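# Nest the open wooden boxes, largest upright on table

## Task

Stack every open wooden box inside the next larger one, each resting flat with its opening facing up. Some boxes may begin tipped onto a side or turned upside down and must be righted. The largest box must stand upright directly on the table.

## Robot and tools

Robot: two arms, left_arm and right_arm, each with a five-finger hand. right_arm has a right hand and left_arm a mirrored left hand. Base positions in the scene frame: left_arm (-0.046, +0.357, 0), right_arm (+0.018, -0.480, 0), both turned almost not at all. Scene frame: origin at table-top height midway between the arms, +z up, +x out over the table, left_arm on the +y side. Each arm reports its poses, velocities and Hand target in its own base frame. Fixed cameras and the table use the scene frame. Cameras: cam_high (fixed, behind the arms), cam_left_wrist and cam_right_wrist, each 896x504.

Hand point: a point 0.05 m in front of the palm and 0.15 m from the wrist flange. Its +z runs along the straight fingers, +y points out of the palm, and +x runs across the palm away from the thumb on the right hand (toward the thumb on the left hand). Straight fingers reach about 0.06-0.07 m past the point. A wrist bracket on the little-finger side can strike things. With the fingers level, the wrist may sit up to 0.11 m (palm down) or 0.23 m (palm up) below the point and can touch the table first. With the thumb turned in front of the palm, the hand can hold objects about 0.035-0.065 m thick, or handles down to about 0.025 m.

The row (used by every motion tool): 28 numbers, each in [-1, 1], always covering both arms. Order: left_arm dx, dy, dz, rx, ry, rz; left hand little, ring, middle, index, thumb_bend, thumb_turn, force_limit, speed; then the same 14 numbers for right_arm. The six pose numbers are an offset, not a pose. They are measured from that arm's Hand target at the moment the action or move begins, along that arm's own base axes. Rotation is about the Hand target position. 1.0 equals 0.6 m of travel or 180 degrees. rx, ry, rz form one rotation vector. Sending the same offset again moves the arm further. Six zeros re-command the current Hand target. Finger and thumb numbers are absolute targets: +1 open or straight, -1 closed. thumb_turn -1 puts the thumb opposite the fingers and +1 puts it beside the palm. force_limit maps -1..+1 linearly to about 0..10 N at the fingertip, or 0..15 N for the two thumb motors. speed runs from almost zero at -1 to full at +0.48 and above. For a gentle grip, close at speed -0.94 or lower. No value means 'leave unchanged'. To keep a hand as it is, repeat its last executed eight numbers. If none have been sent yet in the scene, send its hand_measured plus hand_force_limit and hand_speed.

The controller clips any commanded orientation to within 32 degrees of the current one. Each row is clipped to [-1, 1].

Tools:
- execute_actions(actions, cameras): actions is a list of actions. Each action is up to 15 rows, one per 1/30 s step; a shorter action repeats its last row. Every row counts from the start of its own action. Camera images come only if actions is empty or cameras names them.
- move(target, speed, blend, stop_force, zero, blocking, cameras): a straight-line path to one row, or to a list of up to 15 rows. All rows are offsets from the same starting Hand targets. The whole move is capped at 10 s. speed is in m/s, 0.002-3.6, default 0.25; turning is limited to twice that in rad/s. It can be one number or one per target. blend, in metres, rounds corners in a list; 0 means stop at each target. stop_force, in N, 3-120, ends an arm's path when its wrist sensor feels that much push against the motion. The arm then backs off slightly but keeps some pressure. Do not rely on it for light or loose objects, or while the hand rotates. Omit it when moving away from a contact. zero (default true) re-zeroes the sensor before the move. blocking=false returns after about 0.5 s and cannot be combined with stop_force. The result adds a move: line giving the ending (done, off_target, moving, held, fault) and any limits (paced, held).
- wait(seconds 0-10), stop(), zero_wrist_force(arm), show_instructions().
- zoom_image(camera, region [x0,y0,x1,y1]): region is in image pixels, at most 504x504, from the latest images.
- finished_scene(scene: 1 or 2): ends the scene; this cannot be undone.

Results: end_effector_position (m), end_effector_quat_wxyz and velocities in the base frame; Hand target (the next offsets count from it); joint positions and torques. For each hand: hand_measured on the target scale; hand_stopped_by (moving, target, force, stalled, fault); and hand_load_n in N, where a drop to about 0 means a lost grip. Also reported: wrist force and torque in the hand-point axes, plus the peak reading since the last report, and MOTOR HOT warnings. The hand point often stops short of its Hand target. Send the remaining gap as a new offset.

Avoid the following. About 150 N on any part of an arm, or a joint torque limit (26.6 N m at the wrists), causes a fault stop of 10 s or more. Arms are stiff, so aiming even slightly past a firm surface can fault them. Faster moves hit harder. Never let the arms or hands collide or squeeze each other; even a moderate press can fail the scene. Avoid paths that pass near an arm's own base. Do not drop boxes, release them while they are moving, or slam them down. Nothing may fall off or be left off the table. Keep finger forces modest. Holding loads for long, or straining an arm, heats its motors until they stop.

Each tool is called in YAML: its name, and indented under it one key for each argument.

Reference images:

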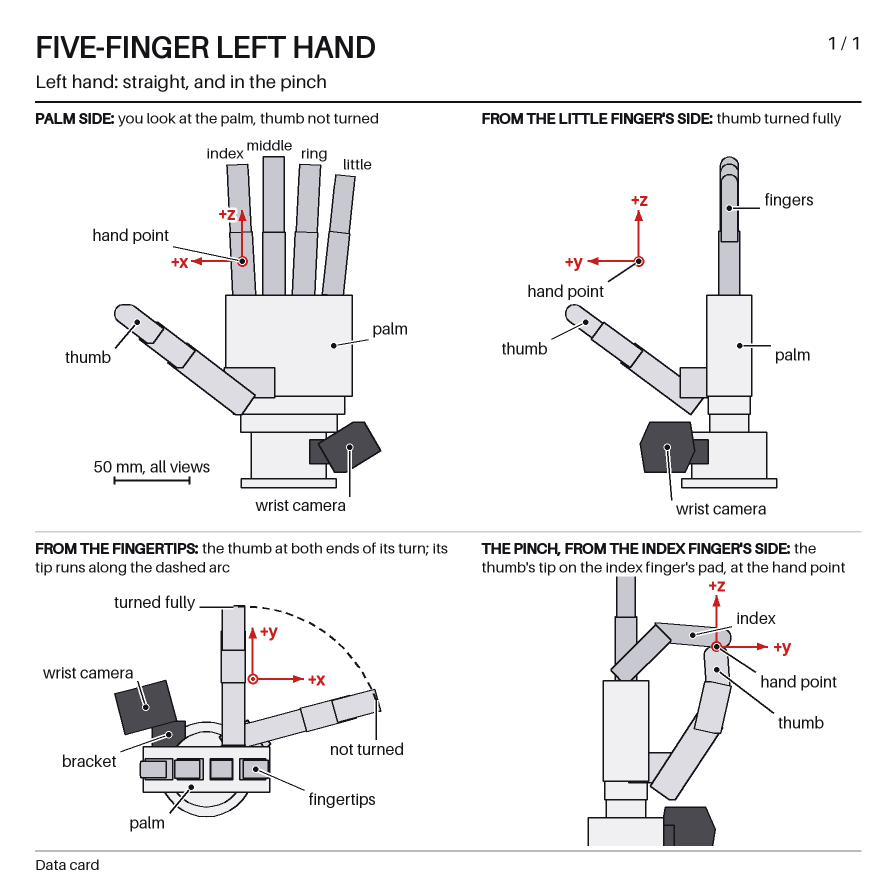

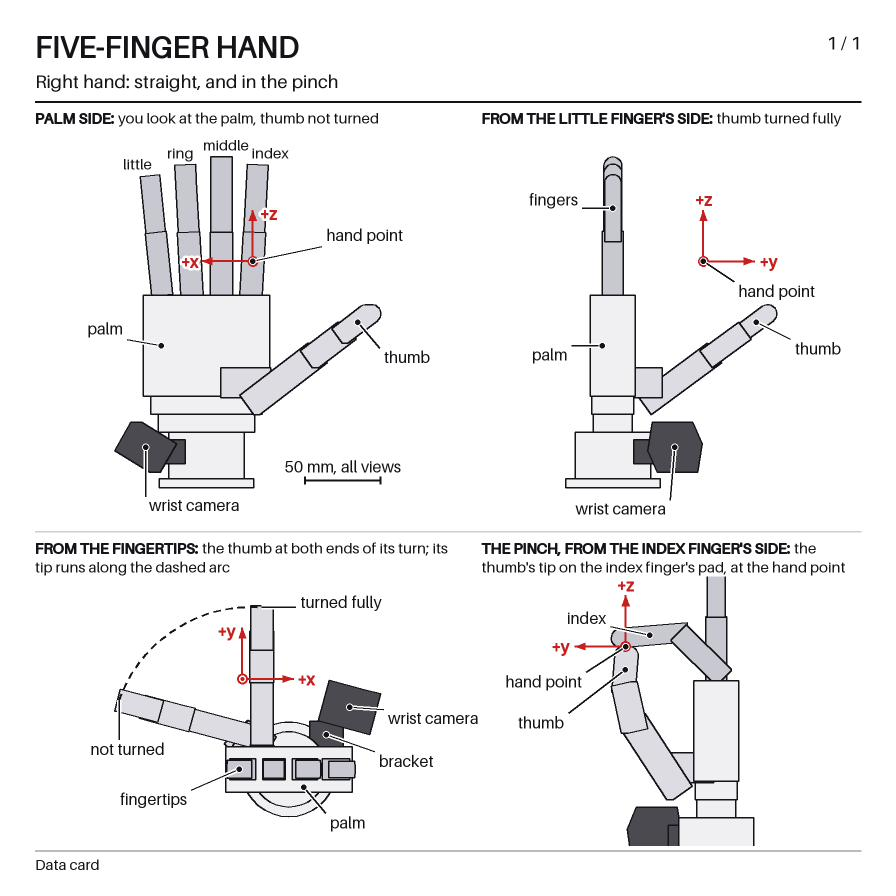

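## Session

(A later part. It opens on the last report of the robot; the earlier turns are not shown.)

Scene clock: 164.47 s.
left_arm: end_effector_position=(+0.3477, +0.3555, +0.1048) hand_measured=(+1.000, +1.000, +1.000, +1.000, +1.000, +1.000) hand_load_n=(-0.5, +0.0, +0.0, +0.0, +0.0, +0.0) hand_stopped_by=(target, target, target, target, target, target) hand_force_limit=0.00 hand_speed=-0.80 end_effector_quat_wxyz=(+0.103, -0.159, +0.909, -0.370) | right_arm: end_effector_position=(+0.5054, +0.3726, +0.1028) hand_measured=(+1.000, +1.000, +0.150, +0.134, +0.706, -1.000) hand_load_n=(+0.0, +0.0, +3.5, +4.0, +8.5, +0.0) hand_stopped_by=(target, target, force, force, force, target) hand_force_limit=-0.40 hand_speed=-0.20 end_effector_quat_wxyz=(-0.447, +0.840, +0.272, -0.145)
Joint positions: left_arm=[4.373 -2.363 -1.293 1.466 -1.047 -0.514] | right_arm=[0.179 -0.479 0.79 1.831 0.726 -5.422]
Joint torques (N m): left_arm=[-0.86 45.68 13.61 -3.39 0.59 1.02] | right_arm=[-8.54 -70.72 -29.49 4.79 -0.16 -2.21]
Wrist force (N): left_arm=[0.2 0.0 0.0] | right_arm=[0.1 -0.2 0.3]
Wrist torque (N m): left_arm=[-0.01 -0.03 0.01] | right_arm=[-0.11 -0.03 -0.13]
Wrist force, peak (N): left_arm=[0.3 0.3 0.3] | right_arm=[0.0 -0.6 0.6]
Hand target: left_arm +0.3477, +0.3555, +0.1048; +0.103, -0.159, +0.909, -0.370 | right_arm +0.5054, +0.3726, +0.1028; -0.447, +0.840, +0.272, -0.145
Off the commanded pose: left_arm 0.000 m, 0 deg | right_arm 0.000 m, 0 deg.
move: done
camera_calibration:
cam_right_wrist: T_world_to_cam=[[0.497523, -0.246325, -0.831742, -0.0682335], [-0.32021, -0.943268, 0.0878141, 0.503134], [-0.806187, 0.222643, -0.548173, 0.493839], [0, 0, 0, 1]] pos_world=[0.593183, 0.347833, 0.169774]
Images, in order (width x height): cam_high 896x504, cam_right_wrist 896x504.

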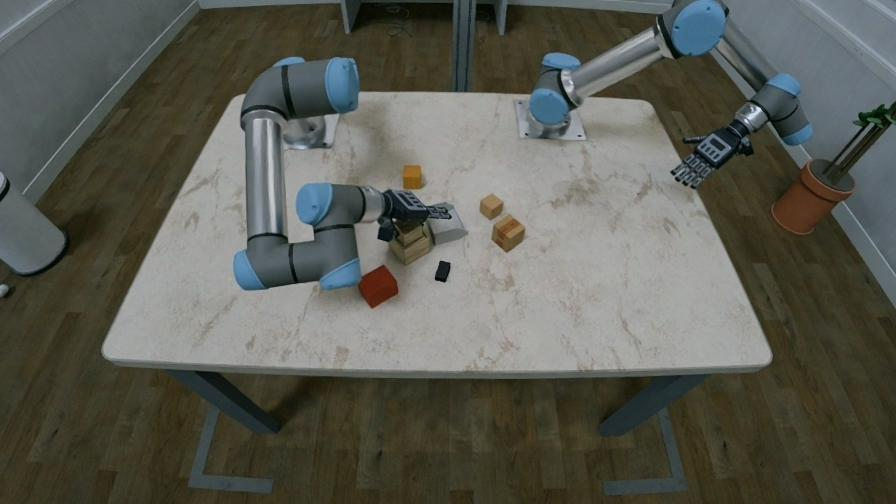

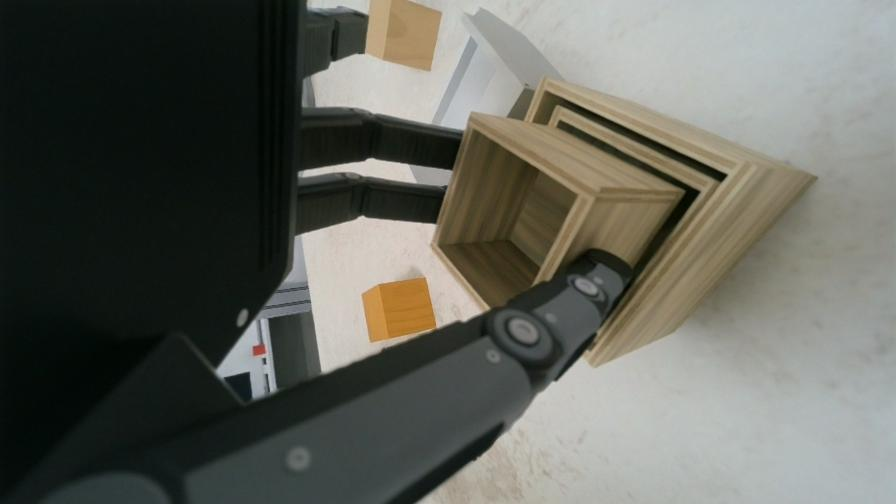

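move:
  target:
    - [0,0,0,0,0,0,1,1,1,1,1,1,0.0,-0.8,-0.0004,-0.0009,0,0,0,0,1,1,0.0,0.0,0.4,-1,-0.4,-0.2]
    - [0,0,0,0,0,0,1,1,1,1,1,1,0.0,-0.8,-0.0004,-0.0009,-0.04,0,0,0,1,1,0.0,0.0,0.4,-1,-0.4,-0.2]
  cameras: ["cam_right_wrist","cam_high"]
  speed: 0.02
  stop_force: 3

zoom_image:
  camera: "cam_right_wrist"
  region: [540, 70, 760, 290]

Scene clock: 169.70 s.
left_arm: end_effector_position=(+0.3477, +0.3555, +0.1048) hand_measured=(+1.000, +1.000, +1.000, +1.000, +1.000, +1.000) hand_load_n=(+0.0, +0.0, +0.0, +0.0, +0.0, +0.0) hand_stopped_by=(target, target, target, target, target, target) hand_force_limit=0.00 hand_speed=-0.80 end_effector_quat_wxyz=(+0.103, -0.159, +0.909, -0.370) | right_arm: end_effector_position=(+0.5052, +0.3720, +0.0854) hand_measured=(+1.000, +1.000, +0.150, +0.134, +0.706, -1.000) hand_load_n=(+0.0, +0.0, +3.5, +4.0, +8.5, +0.5) hand_stopped_by=(target, target, force, force, force, target) hand_force_limit=-0.40 hand_speed=-0.20 end_effector_quat_wxyz=(-0.447, +0.840, +0.272, -0.145)
Joint positions: left_arm=[4.373 -2.363 -1.293 1.466 -1.047 -0.514] | right_arm=[0.178 -0.462 0.802 1.802 0.727 -5.423]
Joint torques (N m): left_arm=[-1.13 46.78 14.64 -3.29 0.58 1.05] | right_arm=[3.16 -68.67 -28.12 4.19 -0.38 1.24]
Wrist force (N): left_arm=[0.3 0.3 0.3] | right_arm=[0.5 -3.5 -1.4]
Wrist torque (N m): left_arm=[0.03 -0.05 0.01] | right_arm=[-0.06 -0.03 -0.03]
Wrist force, peak (N): left_arm=[0.4 0.5 -0.1] | right_arm=[0.5 -12.7 -7.8]
Hand target: left_arm +0.3477, +0.3555, +0.1048; +0.103, -0.159, +0.909, -0.370 | right_arm +0.5052, +0.3720, +0.0854; -0.447, +0.840, +0.272, -0.145 (not the last commanded pose)
Off the commanded pose: left_arm 0.000 m, 0 deg | right_arm 0.007 m, 0 deg.
move: contact (right_arm); path passed 1 of 2 targets
camera_calibration:
cam_right_wrist: T_world_to_cam=[[0.497523, -0.246325, -0.831742, -0.0827541], [-0.32021, -0.943268, 0.0878141, 0.504032], [-0.806187, 0.222643, -0.548173, 0.484273], [0, 0, 0, 1]] pos_world=[0.592983, 0.347233, 0.152374]
Images, in order (width x height): cam_high 896x504, cam_right_wrist 896x504.

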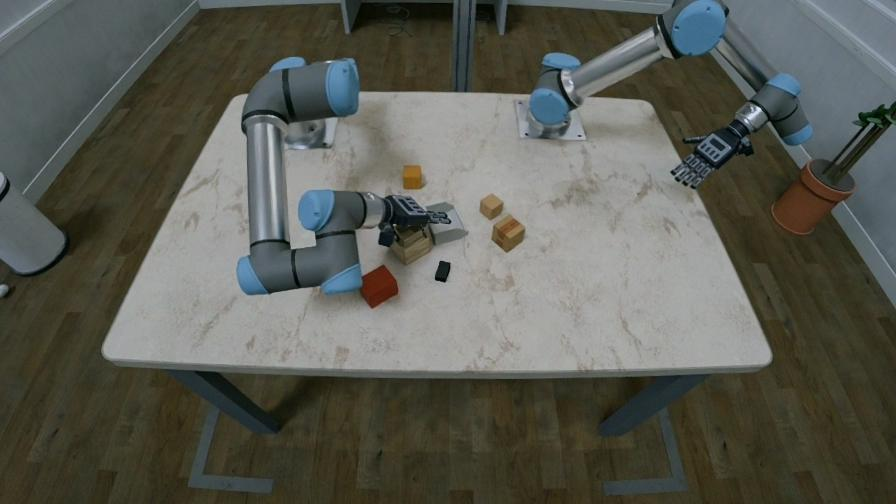

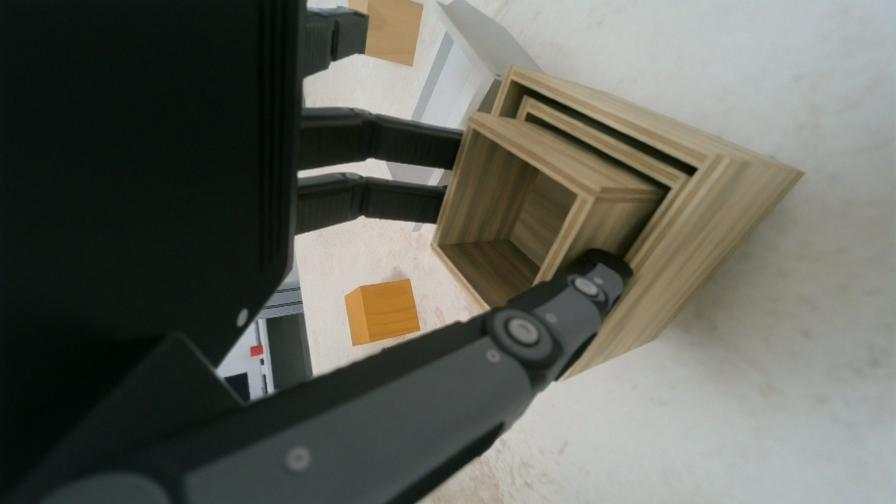

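Scaled by 2.291 from the camera's 896x504 image, which has a finer 1280x720 frame.

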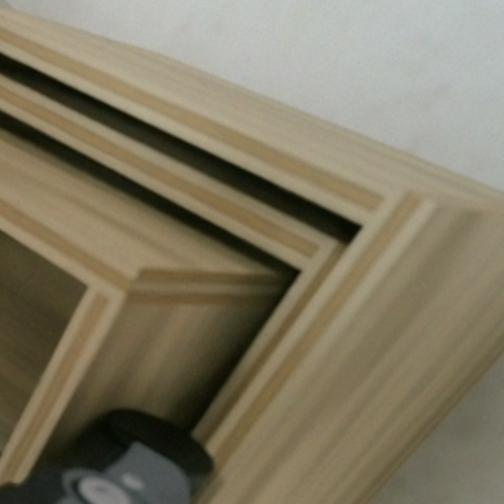

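move:
  target:
    - [0,0,0,0,0,0,1,1,1,1,1,1,0.0,-0.8,0,0,0.003,0,0,0,1,1,0.0,0.0,0.4,-1,-0.4,-0.2]
    - [0,0,0,0,0,0,1,1,1,1,1,1,0.0,-0.8,0,0,0.003,0,0,0,1,1,0.5,0.5,0.9,-1,-0.4,0.1]
  cameras: ["cam_right_wrist"]
  speed: 0.02

zoom_image:
  camera: "cam_right_wrist"
  region: [440, 50, 740, 350]

move:
  target:
    - [0,0,0,0,0,0,1,1,1,1,1,1,0.0,-0.8,0,0,0.12,0,0,0,1,1,0.5,0.5,0.9,-1,-0.4,0.1]
    - [0,0,0,0,0,0,1,1,1,1,1,1,0.0,-0.8,-0.05,-0.2,0.2,0,0,0,1,1,0.5,0.5,0.9,-1,-0.4,0.1]
  cameras: ["cam_high","cam_right_wrist"]
  speed: 0.25
  blend: 0.03

zoom_image:
  camera: "cam_high"
  region: [370, 200, 450, 280]

Scene clock: 172.00 s.
left_arm: end_effector_position=(+0.3477, +0.3555, +0.1048) hand_measured=(+1.000, +1.000, +1.000, +1.000, +1.000, +1.000) hand_load_n=(+0.0, +0.0, +0.0, +0.0, +0.0, +0.0) hand_stopped_by=(target, target, target, target, target, target) hand_force_limit=0.00 hand_speed=-0.80 end_effector_quat_wxyz=(+0.103, -0.159, +0.909, -0.370) | right_arm: end_effector_position=(+0.5052, +0.3720, +0.0872) hand_measured=(+1.000, +1.000, +0.500, +0.500, +0.900, -1.000) hand_load_n=(+0.0, +0.0, +0.0, +0.0, +0.0, +0.0) hand_stopped_by=(target, target, target, target, target, target) hand_force_limit=-0.40 hand_speed=0.10 end_effector_quat_wxyz=(-0.447, +0.840, +0.272, -0.145)
Joint positions: left_arm=[4.373 -2.363 -1.293 1.466 -1.047 -0.514] | right_arm=[0.178 -0.464 0.801 1.805 0.727 -5.423]
Joint torques (N m): left_arm=[-1.37 45.21 14.47 -3.39 0.43 0.87] | right_arm=[-3.57 -61.24 -25.26 1.6 -0.24 -1.29]
Wrist force (N): left_arm=[-0.1 0.1 0.1] | right_arm=[0.1 -0.5 0.4]
Wrist torque (N m): left_arm=[0.01 0.01 -0.01] | right_arm=[-0.13 -0.04 0.03]
Wrist force, peak (N): left_arm=[0.5 0.2 0.0] | right_arm=[0.2 -3.7 -1.7]
Hand target: left_arm +0.3477, +0.3555, +0.1048; +0.103, -0.159, +0.909, -0.370 | right_arm +0.5052, +0.3720, +0.0872; -0.447, +0.840, +0.272, -0.145
Off the commanded pose: left_arm 0.000 m, 0 deg | right_arm 0.000 m, 0 deg.
move: done
camera_calibration:
cam_right_wrist: T_world_to_cam=[[0.497523, -0.246325, -0.831742, -0.0811738], [-0.32021, -0.943268, 0.0878141, 0.503865], [-0.806187, 0.222643, -0.548173, 0.485315], [0, 0, 0, 1]] pos_world=[0.592983, 0.347233, 0.154274]
Images, in order (width x height): cam_right_wrist 896x504.

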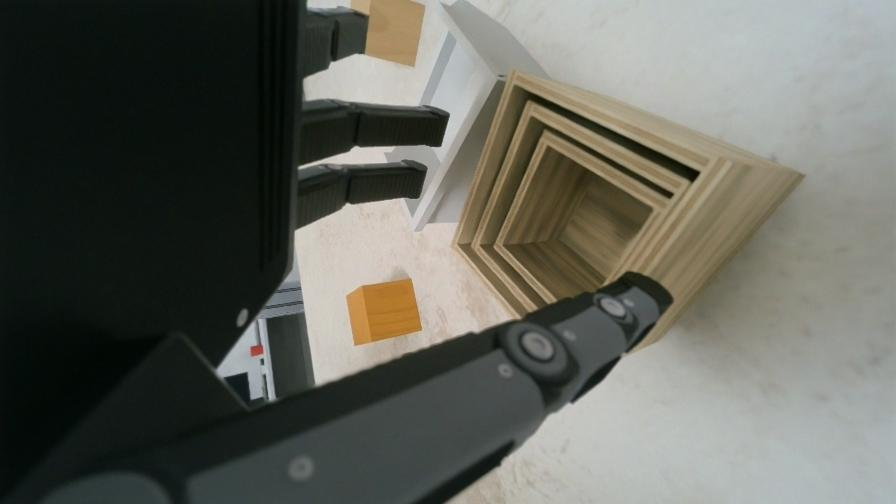

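Scaled by 1.680 from the camera's 896x504 image, which has a finer 1280x720 frame.

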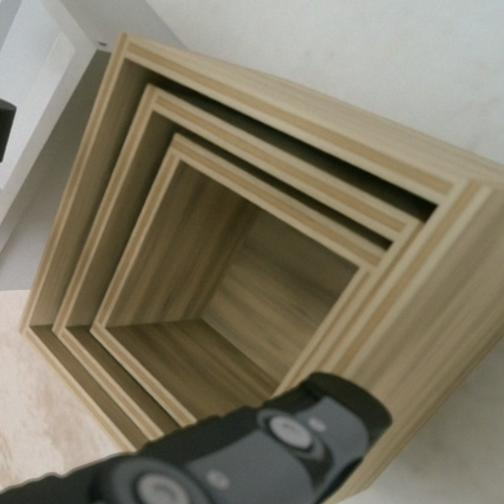

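Scene clock: 173.33 s.
left_arm: end_effector_position=(+0.3477, +0.3555, +0.1048) hand_measured=(+1.000, +1.000, +1.000, +1.000, +1.000, +1.000) hand_load_n=(+0.0, +0.0, -0.5, +0.0, +0.0, -0.5) hand_stopped_by=(target, target, target, target, target, target) hand_force_limit=0.00 hand_speed=-0.80 end_effector_quat_wxyz=(+0.103, -0.159, +0.909, -0.370) | right_arm: end_effector_position=(+0.4752, +0.2521, +0.2072) hand_measured=(+1.000, +1.000, +0.500, +0.500, +0.900, -1.000) hand_load_n=(+0.0, +0.0, +0.0, +0.0, +0.0, +0.0) hand_stopped_by=(target, target, target, target, target, target) hand_force_limit=-0.40 hand_speed=0.10 end_effector_quat_wxyz=(-0.447, +0.840, +0.272, -0.145)
Joint positions: left_arm=[4.373 -2.363 -1.293 1.466 -1.047 -0.514] | right_arm=[-0.007 -0.77 1.1 1.961 0.838 -5.632]
Joint torques (N m): left_arm=[-0.24 46.47 13.78 -3.33 0.71 0.89] | right_arm=[-8.62 -59.71 -10.19 1.1 -0.99 -0.94]
Wrist force (N): left_arm=[0.4 0.2 0.2] | right_arm=[-0.1 -0.5 0.6]
Wrist torque (N m): left_arm=[0.02 -0.06 0.02] | right_arm=[-0.16 -0.03 -0.12]
Wrist force, peak (N): left_arm=[0.2 0.4 0.2] | right_arm=[-0.2 1.5 1.7]
Hand target: left_arm +0.3477, +0.3555, +0.1048; +0.103, -0.159, +0.909, -0.370 | right_arm +0.4752, +0.2520, +0.2072; -0.447, +0.840, +0.272, -0.145
Off the commanded pose: left_arm 0.000 m, 0 deg | right_arm 0.000 m, 0 deg.
move: done
camera_calibration:
cam_right_wrist: T_world_to_cam=[[0.497407, -0.246319, -0.831813, 0.00402637], [-0.32019, -0.943271, 0.0878569, 0.37061], [-0.806266, 0.222637, -0.548059, 0.553564], [0, 0, 0, 1]] pos_world=[0.562983, 0.227333, 0.274174]
Images, in order (width x height): cam_high 896x504, cam_right_wrist 896x504.

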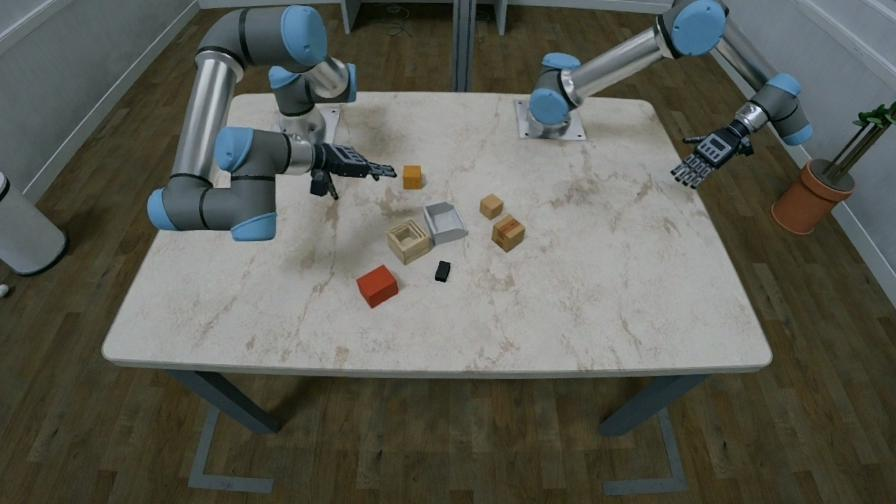

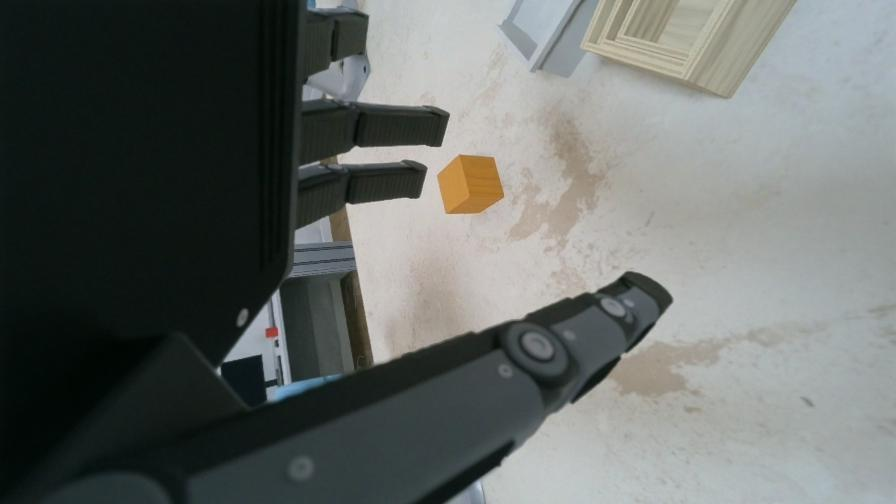

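Scaled by 6.300 from the camera's 896x504 image, which has a finer 1280x720 frame.

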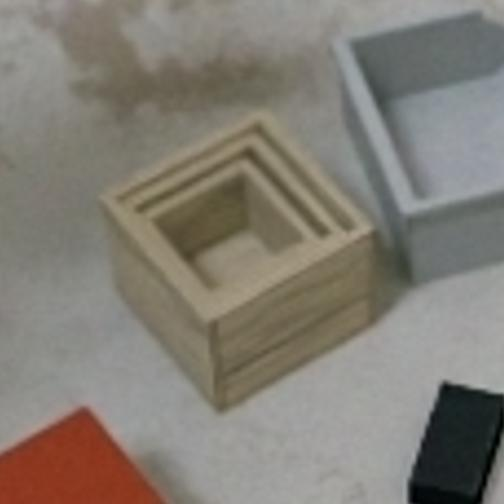

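zoom_image:
  camera: "cam_high"
  region: [470, 185, 530, 255]

Scaled by 7.200 from the camera's 896x504 image, which has a finer 1280x720 frame.

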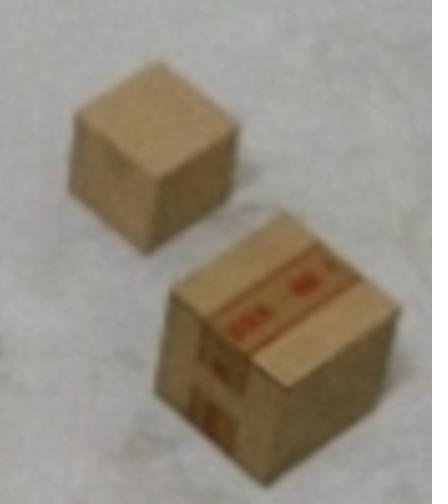

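finished_scene:
  scene: 2

The scene is finished: the task was done.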